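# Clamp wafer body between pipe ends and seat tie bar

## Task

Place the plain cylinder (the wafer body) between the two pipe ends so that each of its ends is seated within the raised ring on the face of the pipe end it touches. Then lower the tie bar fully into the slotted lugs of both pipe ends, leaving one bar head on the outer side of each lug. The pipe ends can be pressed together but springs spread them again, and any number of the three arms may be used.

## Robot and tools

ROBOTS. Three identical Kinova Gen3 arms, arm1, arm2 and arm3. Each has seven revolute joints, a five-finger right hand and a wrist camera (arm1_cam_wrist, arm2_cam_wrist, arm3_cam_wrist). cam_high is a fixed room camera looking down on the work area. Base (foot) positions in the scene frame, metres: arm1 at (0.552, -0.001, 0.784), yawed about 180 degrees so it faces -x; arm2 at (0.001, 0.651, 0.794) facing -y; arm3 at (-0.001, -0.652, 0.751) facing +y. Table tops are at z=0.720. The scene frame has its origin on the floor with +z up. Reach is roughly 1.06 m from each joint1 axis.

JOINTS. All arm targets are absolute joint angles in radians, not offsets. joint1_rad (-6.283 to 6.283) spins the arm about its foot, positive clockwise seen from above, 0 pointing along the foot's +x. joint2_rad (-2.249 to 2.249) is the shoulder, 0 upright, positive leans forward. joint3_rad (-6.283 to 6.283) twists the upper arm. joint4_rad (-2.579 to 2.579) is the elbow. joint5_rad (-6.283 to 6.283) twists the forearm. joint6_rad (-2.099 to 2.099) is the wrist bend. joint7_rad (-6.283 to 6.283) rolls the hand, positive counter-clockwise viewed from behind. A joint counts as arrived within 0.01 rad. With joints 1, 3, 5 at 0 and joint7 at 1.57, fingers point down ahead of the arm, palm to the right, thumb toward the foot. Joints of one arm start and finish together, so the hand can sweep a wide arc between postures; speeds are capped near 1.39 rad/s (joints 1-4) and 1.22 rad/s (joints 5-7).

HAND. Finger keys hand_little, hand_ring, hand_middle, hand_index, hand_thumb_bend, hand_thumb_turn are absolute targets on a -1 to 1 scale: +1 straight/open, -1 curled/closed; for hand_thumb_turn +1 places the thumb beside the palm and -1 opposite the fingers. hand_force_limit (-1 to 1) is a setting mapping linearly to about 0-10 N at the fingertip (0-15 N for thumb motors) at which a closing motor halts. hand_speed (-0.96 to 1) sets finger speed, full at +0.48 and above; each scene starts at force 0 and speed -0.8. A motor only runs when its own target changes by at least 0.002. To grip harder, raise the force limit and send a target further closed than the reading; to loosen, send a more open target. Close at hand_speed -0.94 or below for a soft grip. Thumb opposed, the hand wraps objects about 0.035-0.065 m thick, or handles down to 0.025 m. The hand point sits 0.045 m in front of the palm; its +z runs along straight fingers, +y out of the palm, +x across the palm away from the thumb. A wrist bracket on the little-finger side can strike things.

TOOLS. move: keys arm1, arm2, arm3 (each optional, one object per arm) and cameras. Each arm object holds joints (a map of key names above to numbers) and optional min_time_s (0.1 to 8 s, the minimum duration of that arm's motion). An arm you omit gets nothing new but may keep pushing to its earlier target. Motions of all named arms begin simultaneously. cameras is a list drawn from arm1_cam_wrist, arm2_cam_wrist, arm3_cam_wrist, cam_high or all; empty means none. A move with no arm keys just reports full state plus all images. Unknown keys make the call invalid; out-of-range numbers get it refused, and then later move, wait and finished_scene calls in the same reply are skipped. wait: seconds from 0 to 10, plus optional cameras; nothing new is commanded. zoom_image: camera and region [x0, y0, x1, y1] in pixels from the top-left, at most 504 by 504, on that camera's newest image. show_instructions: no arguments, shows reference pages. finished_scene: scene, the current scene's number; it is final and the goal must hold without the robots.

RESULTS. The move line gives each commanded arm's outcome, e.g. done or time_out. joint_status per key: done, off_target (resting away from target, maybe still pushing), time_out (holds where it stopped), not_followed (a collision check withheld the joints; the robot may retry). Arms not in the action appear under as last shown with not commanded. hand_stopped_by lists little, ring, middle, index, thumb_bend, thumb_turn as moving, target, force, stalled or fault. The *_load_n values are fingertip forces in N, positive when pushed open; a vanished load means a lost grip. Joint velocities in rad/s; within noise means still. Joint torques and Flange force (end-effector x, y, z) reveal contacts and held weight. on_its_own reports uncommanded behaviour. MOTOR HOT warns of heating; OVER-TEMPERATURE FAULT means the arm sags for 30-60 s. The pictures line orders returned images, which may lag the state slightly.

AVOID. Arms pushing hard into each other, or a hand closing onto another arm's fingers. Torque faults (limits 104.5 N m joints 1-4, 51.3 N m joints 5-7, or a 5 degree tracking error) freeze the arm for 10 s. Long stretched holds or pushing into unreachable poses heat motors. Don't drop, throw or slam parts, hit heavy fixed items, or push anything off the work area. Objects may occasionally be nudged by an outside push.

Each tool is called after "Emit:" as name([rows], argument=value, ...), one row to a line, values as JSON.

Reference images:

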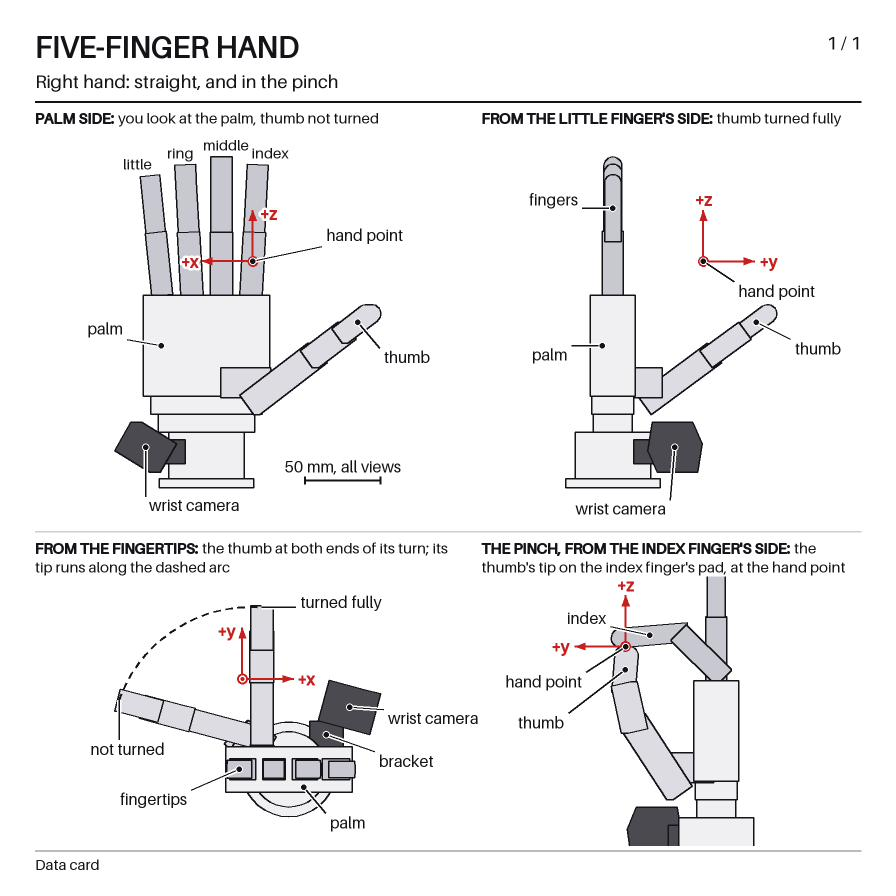

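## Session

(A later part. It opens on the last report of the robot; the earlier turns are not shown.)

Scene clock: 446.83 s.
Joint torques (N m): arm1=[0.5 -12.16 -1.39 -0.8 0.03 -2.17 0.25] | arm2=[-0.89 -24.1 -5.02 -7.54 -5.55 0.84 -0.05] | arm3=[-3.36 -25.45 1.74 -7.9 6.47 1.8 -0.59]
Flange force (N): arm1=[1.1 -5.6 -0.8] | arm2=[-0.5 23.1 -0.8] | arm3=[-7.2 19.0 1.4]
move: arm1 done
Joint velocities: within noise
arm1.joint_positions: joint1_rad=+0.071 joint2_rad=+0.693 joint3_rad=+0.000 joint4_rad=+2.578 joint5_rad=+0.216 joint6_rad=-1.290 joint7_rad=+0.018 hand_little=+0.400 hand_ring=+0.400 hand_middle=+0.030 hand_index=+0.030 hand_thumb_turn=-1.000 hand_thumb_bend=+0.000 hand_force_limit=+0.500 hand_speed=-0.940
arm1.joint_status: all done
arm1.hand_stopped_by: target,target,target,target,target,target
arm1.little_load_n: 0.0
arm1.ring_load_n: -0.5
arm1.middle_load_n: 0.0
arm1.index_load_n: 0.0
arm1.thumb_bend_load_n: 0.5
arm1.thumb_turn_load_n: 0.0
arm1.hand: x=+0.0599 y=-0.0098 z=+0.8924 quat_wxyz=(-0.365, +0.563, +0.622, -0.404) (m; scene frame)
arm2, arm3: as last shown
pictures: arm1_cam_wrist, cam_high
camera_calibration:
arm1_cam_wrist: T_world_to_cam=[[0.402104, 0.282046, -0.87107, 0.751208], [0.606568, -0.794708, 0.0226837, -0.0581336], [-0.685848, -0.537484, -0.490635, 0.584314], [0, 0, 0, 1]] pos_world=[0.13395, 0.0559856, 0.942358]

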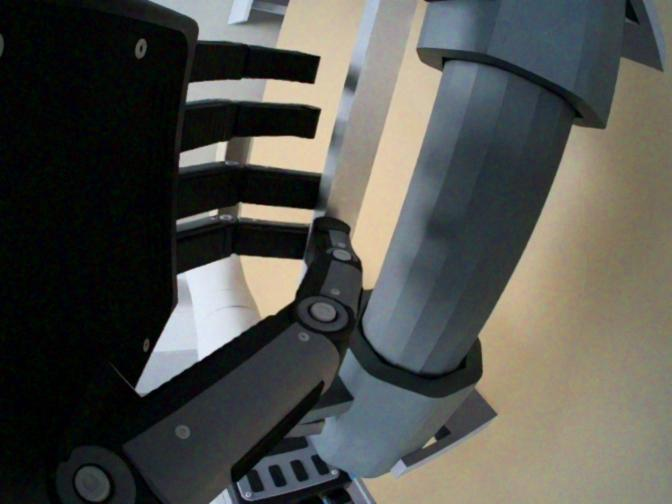

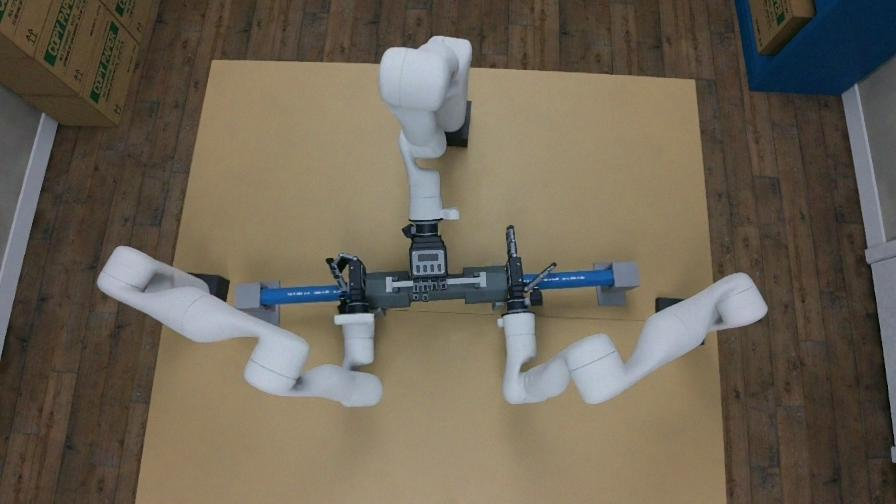

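Emit:
move(arm1={"joints":{"hand_index":0.3,"hand_middle":0.3}}, cameras=["cam_high", "arm1_cam_wrist"])

Emit:
zoom_image(camera="cam_high", region=[374, 262, 424, 312])

Emit:
zoom_image(camera="cam_high", region=[456, 256, 506, 306])

Scene clock: 453.77 s.
Joint torques (N m): arm1=[0.52 -12.12 -1.42 -0.74 0.04 -2.2 0.25] | arm2=[-0.88 -24.09 -5 -7.53 -5.56 0.86 -0.05] | arm3=[-3.42 -25.45 1.73 -7.98 6.48 1.77 -0.58]
Flange force (N): arm1=[1.1 -6.0 -0.6] | arm2=[-0.5 23.0 -0.8] | arm3=[-7.1 19.3 1.5]
move: arm1 done
Joint velocities: within noise
arm1.joint_positions: joint1_rad=+0.071 joint2_rad=+0.693 joint3_rad=+0.000 joint4_rad=+2.578 joint5_rad=+0.216 joint6_rad=-1.290 joint7_rad=+0.018 hand_little=+0.400 hand_ring=+0.400 hand_middle=+0.300 hand_index=+0.300 hand_thumb_turn=-1.000 hand_thumb_bend=+0.000 hand_force_limit=+0.500 hand_speed=-0.940
arm1.joint_status: all done
arm1.hand_stopped_by: target,target,target,target,target,target
arm1.little_load_n: 0.0
arm1.ring_load_n: 0.0
arm1.middle_load_n: 0.0
arm1.index_load_n: -0.5
arm1.thumb_bend_load_n: 0.5
arm1.thumb_turn_load_n: 0.0
arm1.hand: x=+0.0599 y=-0.0098 z=+0.8923 quat_wxyz=(-0.365, +0.563, +0.622, -0.404) (m; scene frame)
arm2, arm3: as last shown
pictures: arm1_cam_wrist, cam_high
camera_calibration:
arm1_cam_wrist: T_world_to_cam=[[0.402205, 0.282038, -0.871026, 0.751153], [0.60654, -0.794728, 0.0227429, -0.0581845], [-0.685814, -0.537459, -0.49071, 0.58438], [0, 0, 0, 1]] pos_world=[0.13395, 0.0559857, 0.942358]

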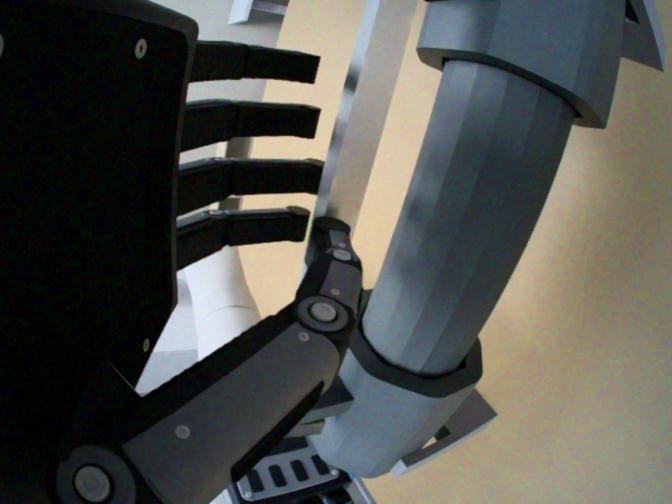

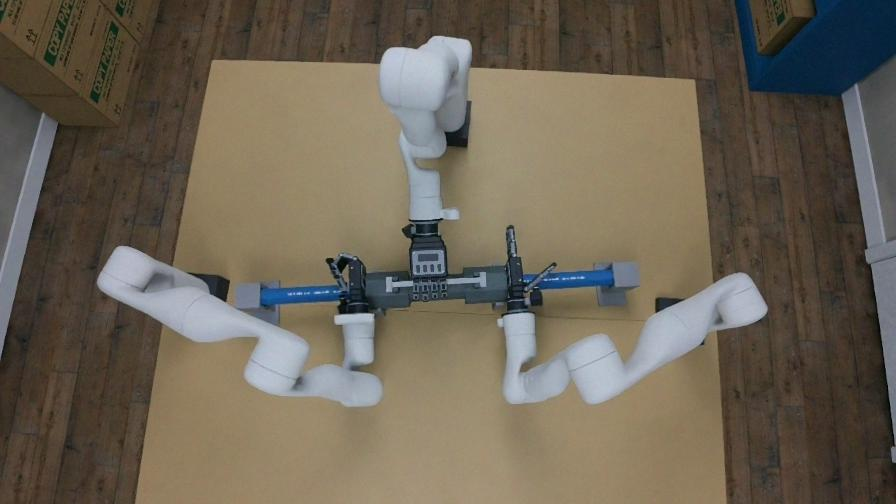

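Scaled by 10.080 from the camera's 896x504 image, which has a finer 1280x720 frame.

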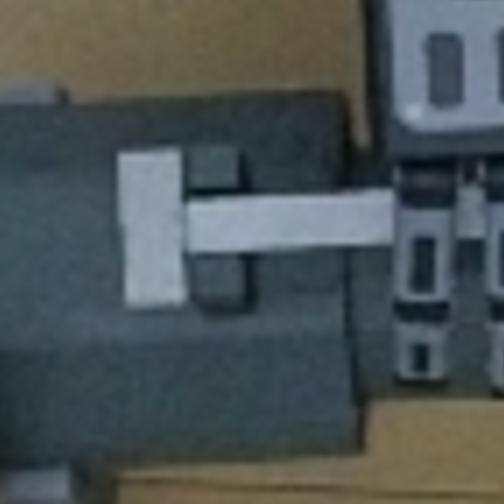

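Scaled by 10.080 from the camera's 896x504 image, which has a finer 1280x720 frame.

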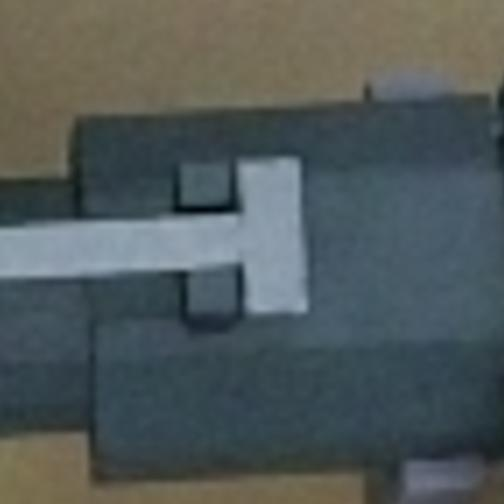

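Emit:
move(arm1={"joints":{"hand_index":1,"hand_middle":1,"hand_ring":1,"hand_little":1,"hand_speed":-0.6}})

Emit:
move(arm1={"joints":{"hand_thumb_bend":0.3}}, cameras=["cam_high", "arm1_cam_wrist"])

Emit:
zoom_image(camera="cam_high", region=[374, 262, 424, 312])

Emit:
zoom_image(camera="cam_high", region=[456, 256, 506, 306])

Scene clock: 455.77 s.
Joint torques (N m): arm1=[0.5 -12.06 -1.43 -0.76 0.04 -2.25 0.25] | arm2=[-0.87 -24.1 -4.99 -7.57 -5.52 0.84 -0.03] | arm3=[-3.35 -25.44 1.82 -7.93 6.47 1.86 -0.58]
Flange force (N): arm1=[1.2 -6.5 -0.7] | arm2=[-0.6 23.1 -0.7] | arm3=[-7.2 19.2 1.4]
move: arm1 done
Joint velocities: within noise
arm1.joint_positions: joint1_rad=+0.071 joint2_rad=+0.693 joint3_rad=+0.000 joint4_rad=+2.578 joint5_rad=+0.216 joint6_rad=-1.290 joint7_rad=+0.018 hand_little=+1.000 hand_ring=+1.000 hand_middle=+1.000 hand_index=+1.000 hand_thumb_turn=-1.000 hand_thumb_bend=+0.000 hand_force_limit=+0.500 hand_speed=-0.600
arm1.joint_status: all done
arm1.hand_stopped_by: target,target,target,target,target,target
arm1.little_load_n: 0.0
arm1.ring_load_n: -0.5
arm1.middle_load_n: 0.0
arm1.index_load_n: 0.0
arm1.thumb_bend_load_n: 0.5
arm1.thumb_turn_load_n: 0.0
arm1.hand: x=+0.0599 y=-0.0098 z=+0.8923 quat_wxyz=(-0.365, +0.563, +0.622, -0.404) (m; scene frame)
arm2, arm3: as last shown
arm2.little_load_n: 0.5
pictures: none

Scene clock: 456.77 s.
Joint torques (N m): arm1=[0.55 -11.86 -1.38 -0.6 0.08 -2.11 0.29] | arm2=[-0.92 -24.07 -5.05 -7.52 -5.54 0.85 -0.04] | arm3=[-3.38 -25.49 1.76 -7.86 6.39 1.82 -0.56]
Flange force (N): arm1=[0.9 -6.9 -0.6] | arm2=[-0.5 23.0 -0.9] | arm3=[-7.4 18.8 1.5]
move: arm1 done
Joint velocities: within noise
arm1.joint_positions: joint1_rad=+0.071 joint2_rad=+0.693 joint3_rad=+0.000 joint4_rad=+2.578 joint5_rad=+0.216 joint6_rad=-1.290 joint7_rad=+0.018 hand_little=+1.000 hand_ring=+1.000 hand_middle=+1.000 hand_index=+1.000 hand_thumb_turn=-1.000 hand_thumb_bend=+0.300 hand_force_limit=+0.500 hand_speed=-0.600
arm1.joint_status: all done
arm1.hand_stopped_by: target,target,target,target,target,target
arm1.little_load_n: 0.0
arm1.ring_load_n: 0.0
arm1.middle_load_n: -0.5
arm1.index_load_n: 0.0
arm1.thumb_bend_load_n: 0.0
arm1.thumb_turn_load_n: 0.0
arm1.hand: x=+0.0599 y=-0.0098 z=+0.8923 quat_wxyz=(-0.365, +0.563, +0.622, -0.404) (m; scene frame)
arm2, arm3: as last shown
arm2.little_load_n: 0.0
arm3.middle_load_n: -0.5
pictures: arm1_cam_wrist, cam_high
camera_calibration:
arm1_cam_wrist: T_world_to_cam=[[0.402205, 0.282038, -0.871026, 0.751153], [0.60654, -0.794728, 0.0227429, -0.0581845], [-0.685814, -0.537459, -0.49071, 0.58438], [0, 0, 0, 1]] pos_world=[0.13395, 0.0559857, 0.942358]

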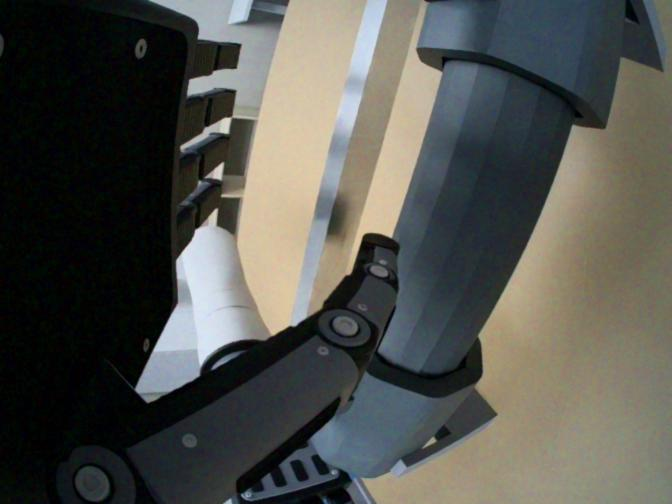

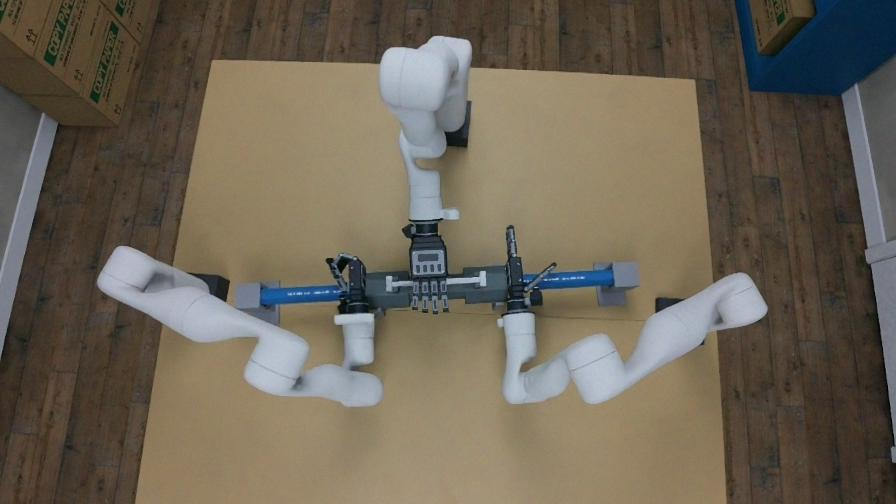

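Scaled by 10.080 from the camera's 896x504 image, which has a finer 1280x720 frame.

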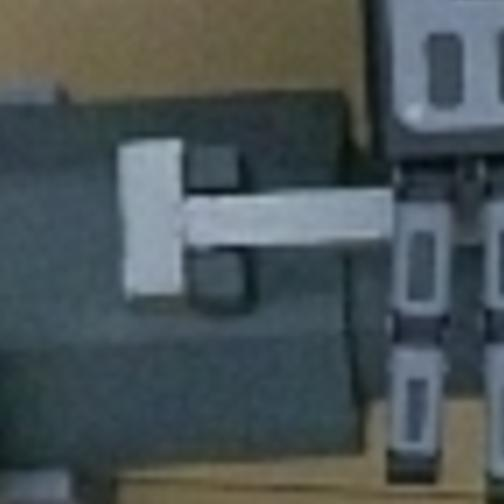

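Scaled by 10.080 from the camera's 896x504 image, which has a finer 1280x720 frame.

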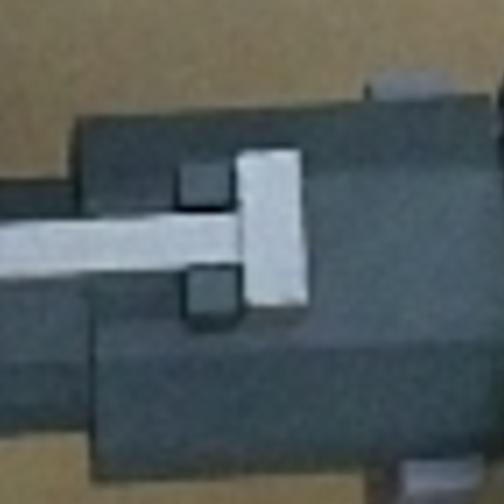

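Emit:
move(arm1={"joints":{"joint1_rad":0.0705,"joint2_rad":0.6403,"joint4_rad":2.5754,"joint5_rad":0.2201,"joint6_rad":-1.2357,"joint7_rad":0.0058},"min_time_s":2}, cameras=["cam_high", "arm1_cam_wrist"])

Emit:
zoom_image(camera="cam_high", region=[374, 262, 424, 312])

Emit:
zoom_image(camera="cam_high", region=[456, 256, 506, 306])

Scene clock: 460.60 s.
Joint torques (N m): arm1=[0.46 -11.54 -1.42 -0.93 0.04 -2.05 0.25] | arm2=[-0.89 -24.09 -5.04 -7.48 -5.54 0.83 -0.05] | arm3=[-3.44 -25.5 1.84 -7.86 6.48 1.84 -0.58]
Flange force (N): arm1=[1.1 -6.4 -0.8] | arm2=[-0.5 22.8 -0.9] | arm3=[-7.4 18.8 1.4]
move: arm1 done
Joint velocities: within noise
arm1.joint_positions: joint1_rad=+0.071 joint2_rad=+0.640 joint3_rad=+0.000 joint4_rad=+2.575 joint5_rad=+0.220 joint6_rad=-1.236 joint7_rad=+0.006 hand_little=+1.000 hand_ring=+1.000 hand_middle=+1.000 hand_index=+1.000 hand_thumb_turn=-1.000 hand_thumb_bend=+0.300 hand_force_limit=+0.500 hand_speed=-0.600
arm1.joint_status: all done
arm1.hand_stopped_by: target,target,target,target,target,target
arm1.little_load_n: 0.0
arm1.ring_load_n: 0.0
arm1.middle_load_n: -0.5
arm1.index_load_n: 0.0
arm1.thumb_bend_load_n: 0.0
arm1.thumb_turn_load_n: 0.0
arm1.hand: x=+0.0599 y=-0.0100 z=+0.9043 quat_wxyz=(-0.365, +0.563, +0.622, -0.404) (m; scene frame)
arm2, arm3: as last shown
arm2.ring_load_n: -0.5
arm3.middle_load_n: 0.0
arm3.thumb_turn_load_n: 0.0
pictures: arm1_cam_wrist, cam_high
camera_calibration:
arm1_cam_wrist: T_world_to_cam=[[0.402164, 0.281983, -0.871063, 0.761618], [0.60663, -0.794657, 0.0228281, -0.0587119], [-0.685759, -0.537593, -0.490641, 0.590045], [0, 0, 0, 1]] pos_world=[0.13395, 0.0557851, 0.954258]

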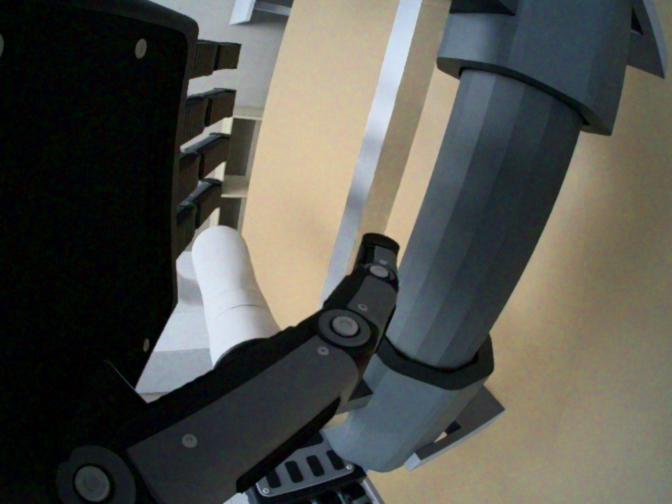

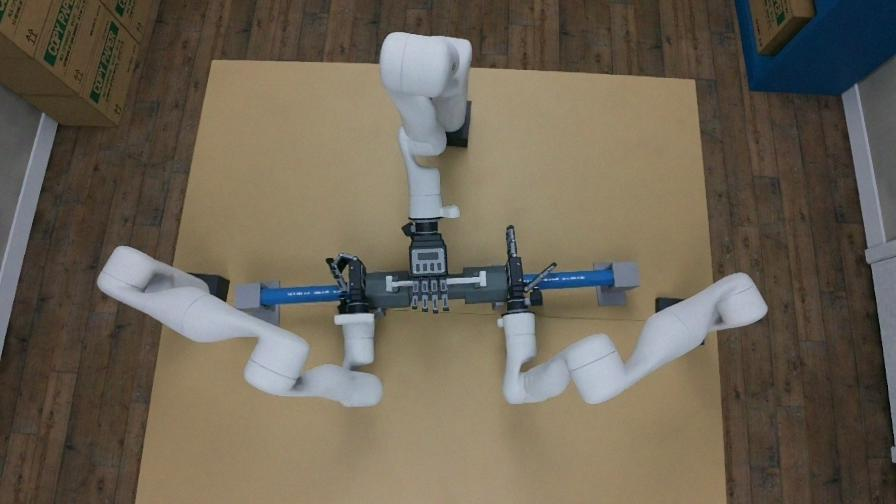

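Scaled by 10.080 from the camera's 896x504 image, which has a finer 1280x720 frame.

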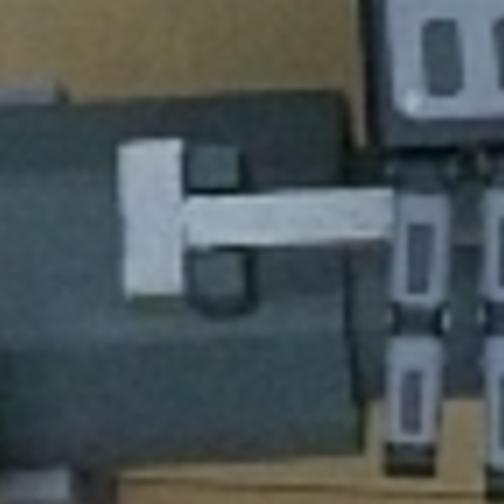

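Scaled by 10.080 from the camera's 896x504 image, which has a finer 1280x720 frame.

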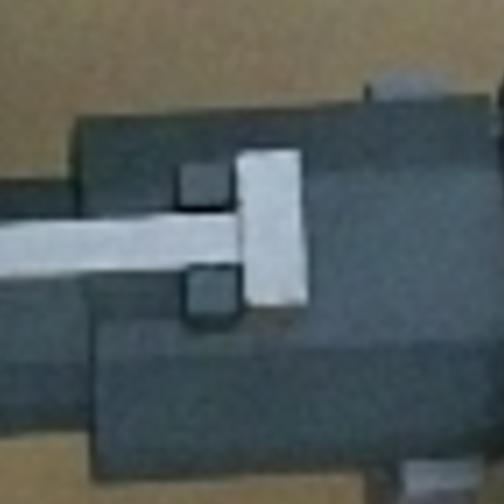

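Emit:
move(arm1={"joints":{"joint1_rad":0.0663,"joint2_rad":0.5188,"joint4_rad":2.544,"joint5_rad":0.2308,"joint6_rad":-1.0866,"joint7_rad":-0.0312},"min_time_s":2.5})

Emit:
move(arm1={"joints":{"joint1_rad":0.0805,"joint2_rad":0.3016,"joint4_rad":2.4864,"joint5_rad":0.298,"joint6_rad":-0.8222,"joint7_rad":-0.1225},"min_time_s":2.5}, cameras=["cam_high", "arm1_cam_wrist"])

Emit:
zoom_image(camera="arm1_cam_wrist", region=[260, 0, 672, 504])

Emit:
zoom_image(camera="cam_high", region=[374, 262, 424, 312])

Emit:
zoom_image(camera="cam_high", region=[456, 256, 506, 306])

Scene clock: 464.07 s.
Joint torques (N m): arm1=[0.46 -10.83 -1.35 -2.05 0 -2.03 0.24] | arm2=[-0.92 -24.07 -5.04 -7.49 -5.54 0.84 -0.03] | arm3=[-3.4 -25.44 1.85 -7.9 6.43 1.91 -0.53]
Flange force (N): arm1=[0.4 -6.0 -1.2] | arm2=[-0.5 22.8 -1.0] | arm3=[-7.3 19.2 1.6]
move: arm1 done
Joint velocities: within noise
arm1.joint_positions: joint1_rad=+0.066 joint2_rad=+0.519 joint3_rad=+0.000 joint4_rad=+2.544 joint5_rad=+0.231 joint6_rad=-1.087 joint7_rad=-0.031 hand_little=+1.000 hand_ring=+1.000 hand_middle=+1.000 hand_index=+1.000 hand_thumb_turn=-1.000 hand_thumb_bend=+0.300 hand_force_limit=+0.500 hand_speed=-0.600
arm1.joint_status: all done
arm1.hand_stopped_by: target,target,target,target,target,target
arm1.little_load_n: 0.0
arm1.ring_load_n: 0.0
arm1.middle_load_n: 0.0
arm1.index_load_n: 0.0
arm1.thumb_bend_load_n: -0.5
arm1.thumb_turn_load_n: 0.0
arm1.hand: x=+0.0542 y=-0.0107 z=+0.9324 quat_wxyz=(-0.365, +0.563, +0.622, -0.404) (m; scene frame)
arm2.joint_positions: joint1_rad=+0.340 joint2_rad=+1.338 joint3_rad=+0.000 joint4_rad=+1.424 joint5_rad=-1.123 joint6_rad=+1.751 joint7_rad=+1.226 hand_little=-0.900 hand_ring=-0.900 hand_middle=-0.900 hand_index=-0.900 hand_thumb_turn=+1.000 hand_thumb_bend=+1.000 hand_force_limit=+0.000 hand_speed=+0.000
arm2.joint_status: not commanded
arm2.hand_stopped_by: target,target,target,target,target,target
arm2.little_load_n: 0.0
arm2.ring_load_n: 0.0
arm2.middle_load_n: 0.0
arm2.index_load_n: 0.0
arm2.thumb_bend_load_n: 0.0
arm2.thumb_turn_load_n: 0.0
arm2.hand: x=+0.1015 y=+0.2648 z=+0.9185 quat_wxyz=(-0.706, +0.038, -0.706, -0.038) (m; scene frame)
arm3.joint_positions: joint1_rad=-0.491 joint2_rad=+1.196 joint3_rad=+0.000 joint4_rad=+1.657 joint5_rad=+1.237 joint6_rad=+1.686 joint7_rad=-1.296 hand_little=+1.000 hand_ring=+1.000 hand_middle=+1.000 hand_index=+1.000 hand_thumb_turn=-1.000 hand_thumb_bend=+1.000 hand_force_limit=+0.000 hand_speed=+0.000
arm3.joint_status: not commanded
arm3.hand_stopped_by: target,target,target,target,target,target
arm3.little_load_n: 0.0
arm3.ring_load_n: 0.0
arm3.middle_load_n: 0.0
arm3.index_load_n: 0.0
arm3.thumb_bend_load_n: 0.0
arm3.thumb_turn_load_n: 0.5
arm3.hand: x=+0.1359 y=-0.2353 z=+0.8614 quat_wxyz=(-0.038, +0.706, +0.038, +0.706) (m; scene frame)
pictures: none

Scene clock: 466.87 s.
Joint torques (N m): arm1=[0.52 -9.17 -1.38 -4.17 -0.18 -2.06 0.28] | arm2=[-0.92 -24.06 -5.03 -7.5 -5.54 0.84 -0.03] | arm3=[-3.4 -25.41 1.73 -7.89 6.41 1.78 -0.64]
Flange force (N): arm1=[-0.2 -5.2 -2.4] | arm2=[-0.6 22.9 -0.9] | arm3=[-7.0 18.8 1.5]
move: arm1 done
Joint velocities: within noise
arm1.joint_positions: joint1_rad=+0.080 joint2_rad=+0.302 joint3_rad=+0.000 joint4_rad=+2.486 joint5_rad=+0.298 joint6_rad=-0.822 joint7_rad=-0.123 hand_little=+1.000 hand_ring=+1.000 hand_middle=+1.000 hand_index=+1.000 hand_thumb_turn=-1.000 hand_thumb_bend=+0.300 hand_force_limit=+0.500 hand_speed=-0.600
arm1.joint_status: all done
arm1.hand_stopped_by: target,target,target,target,target,target
arm1.little_load_n: 0.0
arm1.ring_load_n: 0.0
arm1.middle_load_n: 0.0
arm1.index_load_n: 0.0
arm1.thumb_bend_load_n: 0.0
arm1.thumb_turn_load_n: 0.0
arm1.hand: x=+0.0538 y=-0.0080 z=+0.9873 quat_wxyz=(-0.365, +0.563, +0.622, -0.404) (m; scene frame)
arm2, arm3: as last shown
arm3.thumb_turn_load_n: 0.0
pictures: arm1_cam_wrist, cam_high
camera_calibration:
arm1_cam_wrist: T_world_to_cam=[[0.401956, 0.282204, -0.871087, 0.835845], [0.606709, -0.794605, 0.0225344, -0.055025], [-0.68581, -0.537554, -0.490611, 0.627634], [0, 0, 0, 1]] pos_world=[0.12785, 0.0577853, 1.03726]

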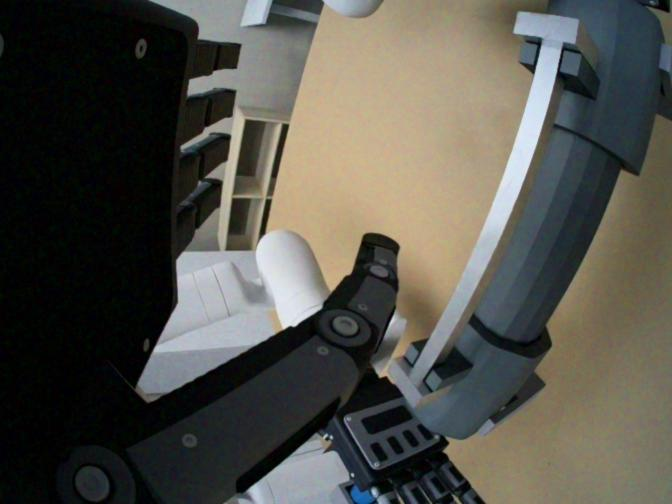

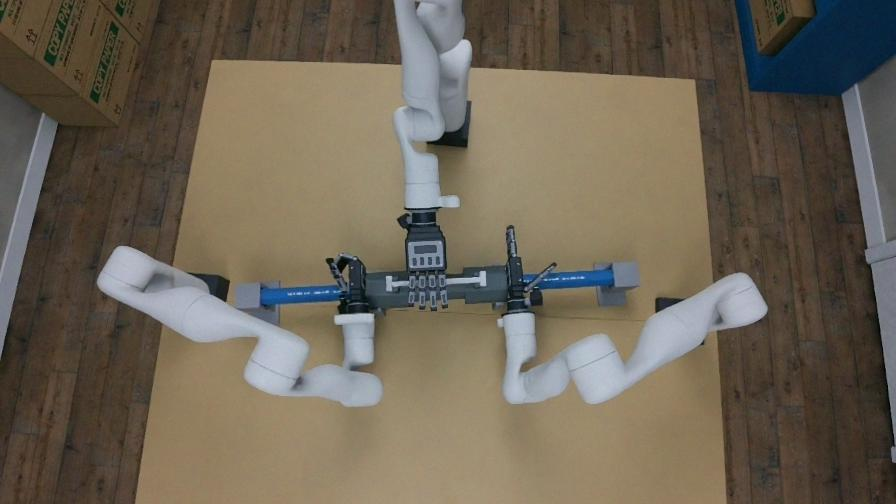

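Scaled by 1.000.

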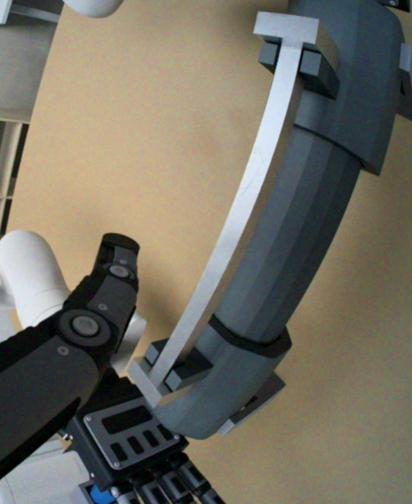

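Scaled by 10.080 from the camera's 896x504 image, which has a finer 1280x720 frame.

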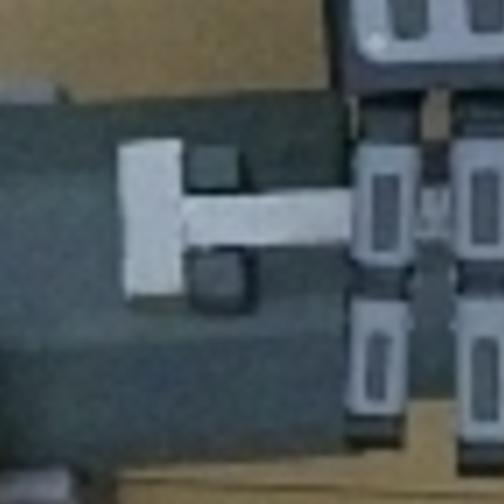

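Scaled by 10.080 from the camera's 896x504 image, which has a finer 1280x720 frame.

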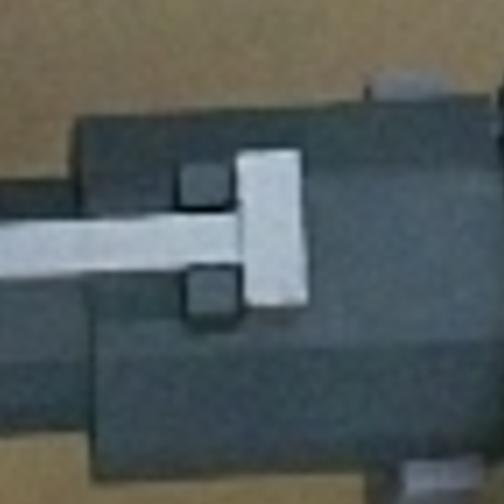

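Emit:
zoom_image(camera="arm1_cam_wrist", region=[490, 0, 640, 112])

Emit:
zoom_image(camera="arm1_cam_wrist", region=[370, 310, 520, 422])

Scaled by 3.360 from the camera's 672x504 image, which has a finer 960x720 frame.

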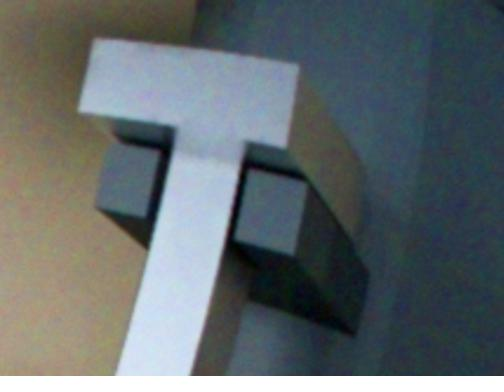

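Scaled by 3.360 from the camera's 672x504 image, which has a finer 960x720 frame.

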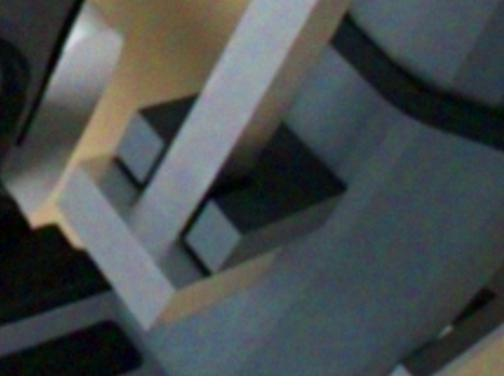

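Emit:
zoom_image(camera="arm1_cam_wrist", region=[390, 330, 450, 390])

Emit:
zoom_image(camera="cam_high", region=[466, 266, 491, 291])

Emit:
zoom_image(camera="arm1_cam_wrist", region=[510, 0, 590, 80])

Emit:
zoom_image(camera="cam_high", region=[382, 270, 407, 295])

Scaled by 8.400 from the camera's 672x504 image, which has a finer 960x720 frame.

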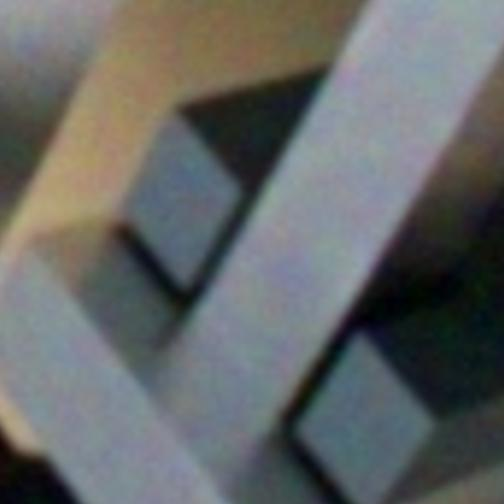

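Scaled by 20.160 from the camera's 896x504 image, which has a finer 1280x720 frame.

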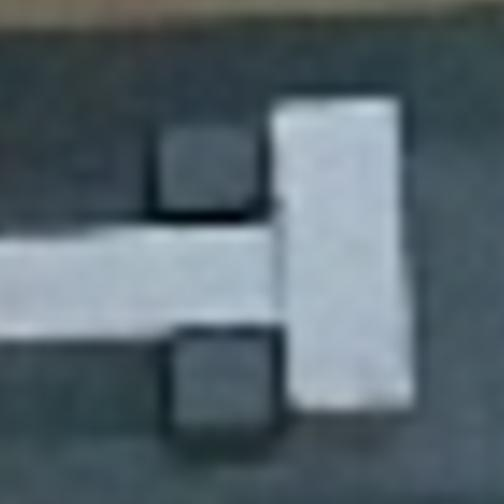

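Scaled by 6.300 from the camera's 672x504 image, which has a finer 960x720 frame.

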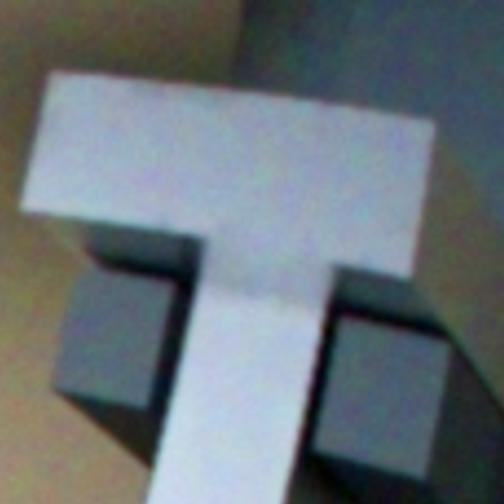

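Scaled by 20.160 from the camera's 896x504 image, which has a finer 1280x720 frame.

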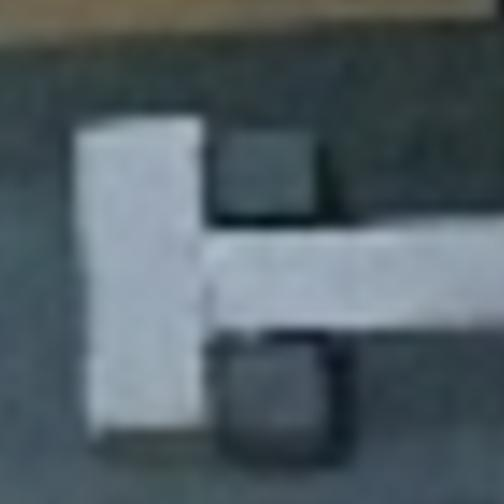

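Emit:
move(arm2={"joints":{"joint1_rad":0.3469,"joint2_rad":1.3333,"joint4_rad":1.4487,"joint5_rad":-1.1142,"joint6_rad":1.7446,"joint7_rad":1.2449},"min_time_s":5}, arm3={"joints":{"joint1_rad":-0.5043,"joint2_rad":1.1855,"joint4_rad":1.7163,"joint5_rad":1.2195,"joint6_rad":1.6722,"joint7_rad":-1.3438},"min_time_s":8}, cameras=["cam_high","arm1_cam_wrist"])

Emit:
zoom_image(camera="cam_high", region=[466, 266, 491, 291])

Emit:
zoom_image(camera="cam_high", region=[382, 270, 407, 295])

Scene clock: 484.93 s.
Joint torques (N m): arm1=[0.52 -9.2 -1.34 -4.18 -0.19 -2.03 0.25] | arm2=[1.08 -20.7 -2.14 -2.79 -0.85 2.46 -0.48] | arm3=[0.28 -20.61 1.57 -1.23 0.41 2.9 0.17]
Flange force (N): arm1=[-0.2 -4.9 -2.3] | arm2=[-0.7 4.3 3.4] | arm3=[-4.8 -0.3 0.5]
move: arm2 done; arm3 done
Joint velocities: within noise
arm1: as last shown
arm1.middle_load_n: -0.5
arm2.joint_positions: joint1_rad=+0.347 joint2_rad=+1.333 joint3_rad=+0.000 joint4_rad=+1.449 joint5_rad=-1.114 joint6_rad=+1.745 joint7_rad=+1.245 hand_little=-0.900 hand_ring=-0.900 hand_middle=-0.900 hand_index=-0.900 hand_thumb_turn=+1.000 hand_thumb_bend=+1.000 hand_force_limit=+0.000 hand_speed=+0.000
arm2.joint_status: all done
arm2.hand_stopped_by: target,target,target,target,target,target
arm2.little_load_n: 0.0
arm2.ring_load_n: 0.0
arm2.middle_load_n: 0.0
arm2.index_load_n: 0.0
arm2.thumb_bend_load_n: 0.0
arm2.thumb_turn_load_n: 0.0
arm2.hand: x=+0.1006 y=+0.2719 z=+0.9183 quat_wxyz=(-0.706, +0.037, -0.706, -0.038) (m; scene frame)
arm3.joint_positions: joint1_rad=-0.504 joint2_rad=+1.186 joint3_rad=+0.000 joint4_rad=+1.716 joint5_rad=+1.220 joint6_rad=+1.672 joint7_rad=-1.344 hand_little=+1.000 hand_ring=+1.000 hand_middle=+1.000 hand_index=+1.000 hand_thumb_turn=-1.000 hand_thumb_bend=+1.000 hand_force_limit=+0.000 hand_speed=+0.000
arm3.joint_status: all done
arm3.hand_stopped_by: target,target,target,target,target,target
arm3.little_load_n: 0.0
arm3.ring_load_n: 0.0
arm3.middle_load_n: 0.0
arm3.index_load_n: 0.0
arm3.thumb_bend_load_n: 0.0
arm3.thumb_turn_load_n: 0.5
arm3.hand: x=+0.1378 y=-0.2524 z=+0.8612 quat_wxyz=(-0.039, +0.706, +0.038, +0.706) (m; scene frame)
pictures: arm1_cam_wrist, cam_high
camera_calibration:
arm1_cam_wrist: T_world_to_cam=[[0.401956, 0.282204, -0.871087, 0.835845], [0.606709, -0.794605, 0.0225344, -0.055025], [-0.68581, -0.537554, -0.490611, 0.627634], [0, 0, 0, 1]] pos_world=[0.12785, 0.0577853, 1.03726]

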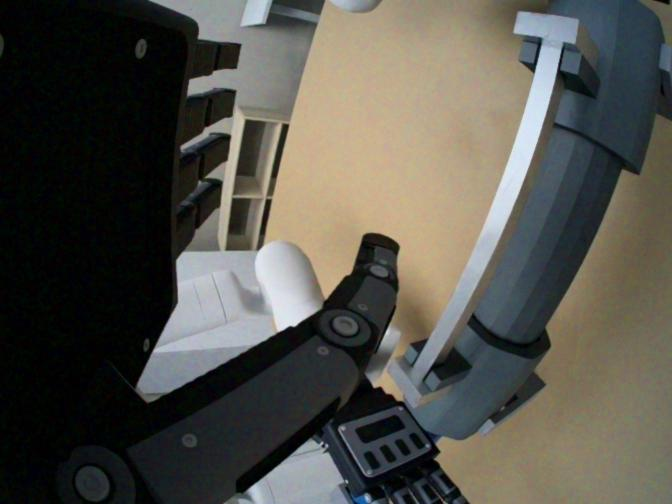

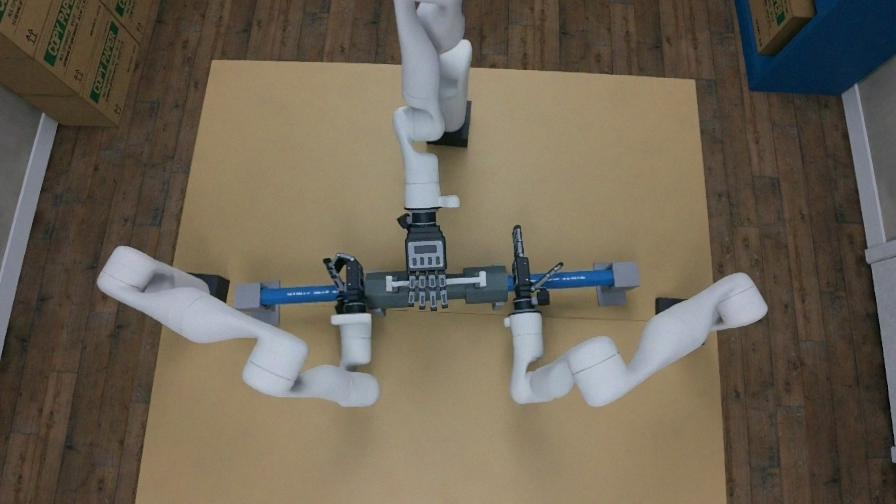

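Scaled by 20.160 from the camera's 896x504 image, which has a finer 1280x720 frame.

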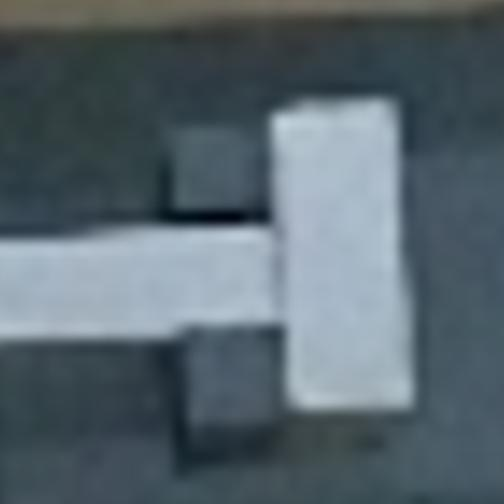

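Scaled by 20.160 from the camera's 896x504 image, which has a finer 1280x720 frame.

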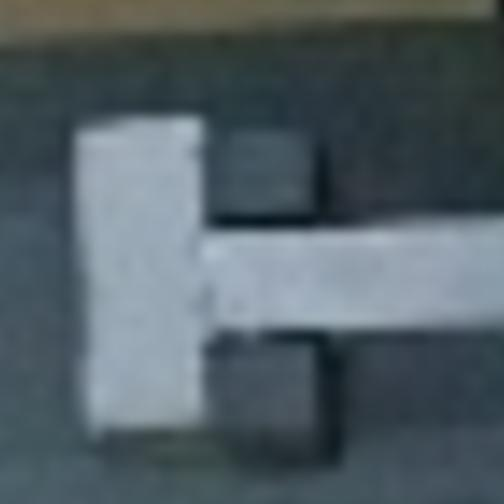

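Emit:
move(arm2={"joints":{"joint1_rad":0.3754,"joint2_rad":1.3136,"joint4_rad":1.5474,"joint5_rad":-1.0753,"joint6_rad":1.7164,"joint7_rad":1.3202},"min_time_s":3}, arm3={"joints":{"joint1_rad":-0.5289,"joint2_rad":1.1719,"joint4_rad":1.8151,"joint5_rad":1.1881,"joint6_rad":1.6458,"joint7_rad":-1.4258},"min_time_s":3}, arm1={"joints":{"joint2_rad":0.2016},"min_time_s":2}, cameras=["cam_high","arm1_cam_wrist"])

Emit:
zoom_image(camera="cam_high", region=[360, 255, 520, 315])

Emit:
zoom_image(camera="arm1_cam_wrist", region=[380, 0, 672, 400])

Scene clock: 488.83 s.
Joint torques (N m): arm1=[0.43 -8.13 -1.32 -4.96 -0.22 -2.11 0.26] | arm2=[1.08 -19.92 -2.15 -2.15 -0.65 2.49 -0.49] | arm3=[0.36 -19.77 1.53 -0.44 0.26 2.95 0.23]
Flange force (N): arm1=[0.8 -5.3 -2.6] | arm2=[-0.7 4.2 3.4] | arm3=[-5.1 0.2 0.5]
move: arm1 done; arm2 done; arm3 done
Joint velocities: within noise
arm1.joint_positions: joint1_rad=+0.080 joint2_rad=+0.202 joint3_rad=+0.000 joint4_rad=+2.486 joint5_rad=+0.298 joint6_rad=-0.822 joint7_rad=-0.123 hand_little=+1.000 hand_ring=+1.000 hand_middle=+1.000 hand_index=+1.000 hand_thumb_turn=-1.000 hand_thumb_bend=+0.300 hand_force_limit=+0.500 hand_speed=-0.600
arm1.joint_status: all done
arm1.hand_stopped_by: target,target,target,target,target,target
arm1.little_load_n: 0.0
arm1.ring_load_n: 0.0
arm1.middle_load_n: 0.0
arm1.index_load_n: 0.0
arm1.thumb_bend_load_n: 0.0
arm1.thumb_turn_load_n: 0.0
arm1.hand: x=+0.0482 y=-0.0079 z=+1.0367 quat_wxyz=(-0.399, +0.539, +0.606, -0.427) (m; scene frame)
arm2.joint_positions: joint1_rad=+0.375 joint2_rad=+1.314 joint3_rad=+0.000 joint4_rad=+1.547 joint5_rad=-1.075 joint6_rad=+1.716 joint7_rad=+1.320 hand_little=-0.900 hand_ring=-0.900 hand_middle=-0.900 hand_index=-0.900 hand_thumb_turn=+1.000 hand_thumb_bend=+1.000 hand_force_limit=+0.000 hand_speed=+0.000
arm2.joint_status: all done
arm2.hand_stopped_by: target,target,target,target,target,target
arm2.little_load_n: 0.0
arm2.ring_load_n: 0.0
arm2.middle_load_n: 0.0
arm2.index_load_n: 0.0
arm2.thumb_bend_load_n: 0.0
arm2.thumb_turn_load_n: 0.0
arm2.hand: x=+0.0974 y=+0.3017 z=+0.9185 quat_wxyz=(-0.706, +0.037, -0.706, -0.038) (m; scene frame)
arm3.joint_positions: joint1_rad=-0.529 joint2_rad=+1.172 joint3_rad=+0.000 joint4_rad=+1.815 joint5_rad=+1.188 joint6_rad=+1.646 joint7_rad=-1.426 hand_little=+1.000 hand_ring=+1.000 hand_middle=+1.000 hand_index=+1.000 hand_thumb_turn=-1.000 hand_thumb_bend=+1.000 hand_force_limit=+0.000 hand_speed=+0.000
arm3.joint_status: all done
arm3.hand_stopped_by: target,target,target,target,target,target
arm3.little_load_n: 0.0
arm3.ring_load_n: 0.0
arm3.middle_load_n: 0.0
arm3.index_load_n: 0.0
arm3.thumb_bend_load_n: 0.0
arm3.thumb_turn_load_n: 0.0
arm3.hand: x=+0.1410 y=-0.2822 z=+0.8610 quat_wxyz=(-0.039, +0.706, +0.038, +0.706) (m; scene frame)
pictures: arm1_cam_wrist, cam_high
camera_calibration:
arm1_cam_wrist: T_world_to_cam=[[0.313613, 0.294258, -0.902806, 0.918284], [0.606494, -0.793639, -0.0479948, 0.0204633], [-0.730625, -0.532495, -0.42736, 0.584759], [0, 0, 0, 1]] pos_world=[0.126843, 0.0574091, 1.07992]

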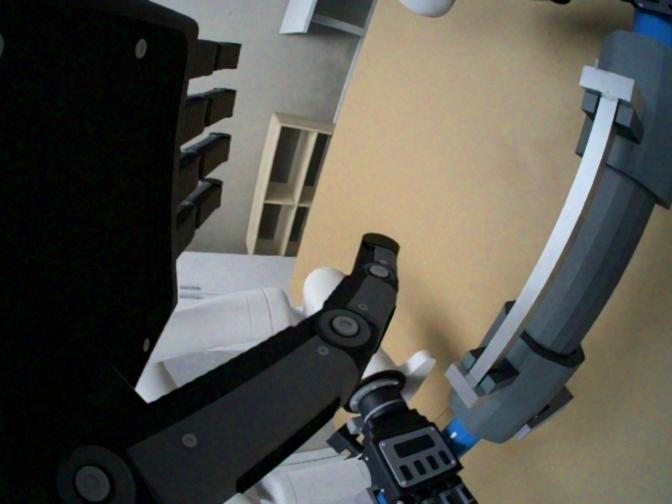

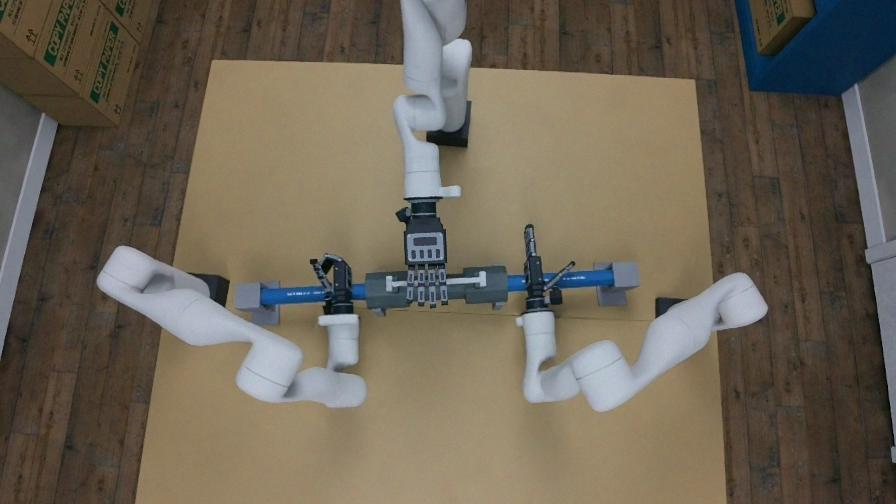

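Scaled by 3.150 from the camera's 896x504 image, which has a finer 1280x720 frame.

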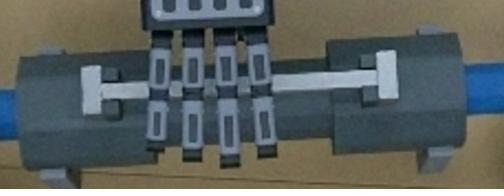

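Scaled by 1.260 from the camera's 672x504 image, which has a finer 960x720 frame.

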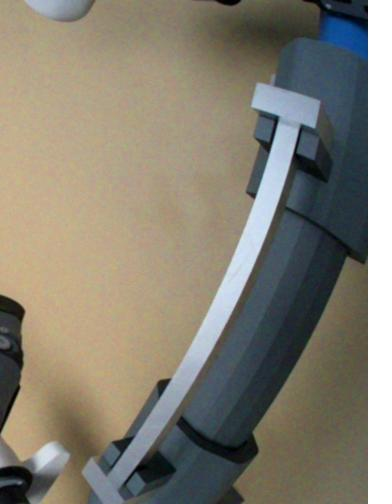

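Emit:
zoom_image(camera="arm1_cam_wrist", region=[560, 50, 660, 150])

Emit:
zoom_image(camera="arm1_cam_wrist", region=[430, 320, 540, 430])

Scaled by 5.040 from the camera's 672x504 image, which has a finer 960x720 frame.

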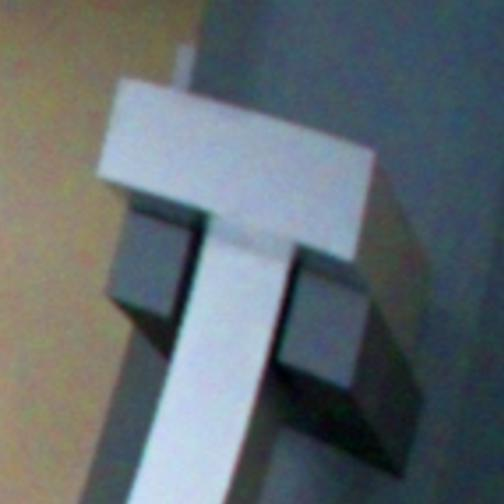

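Scaled by 4.582 from the camera's 672x504 image, which has a finer 960x720 frame.

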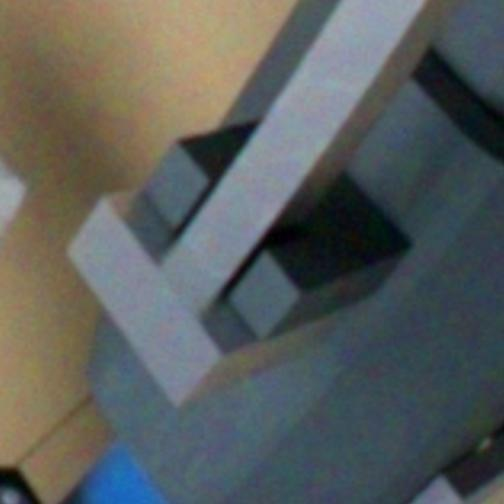

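Emit:
finished_scene(scene=1)

The scene is finished: the task was done.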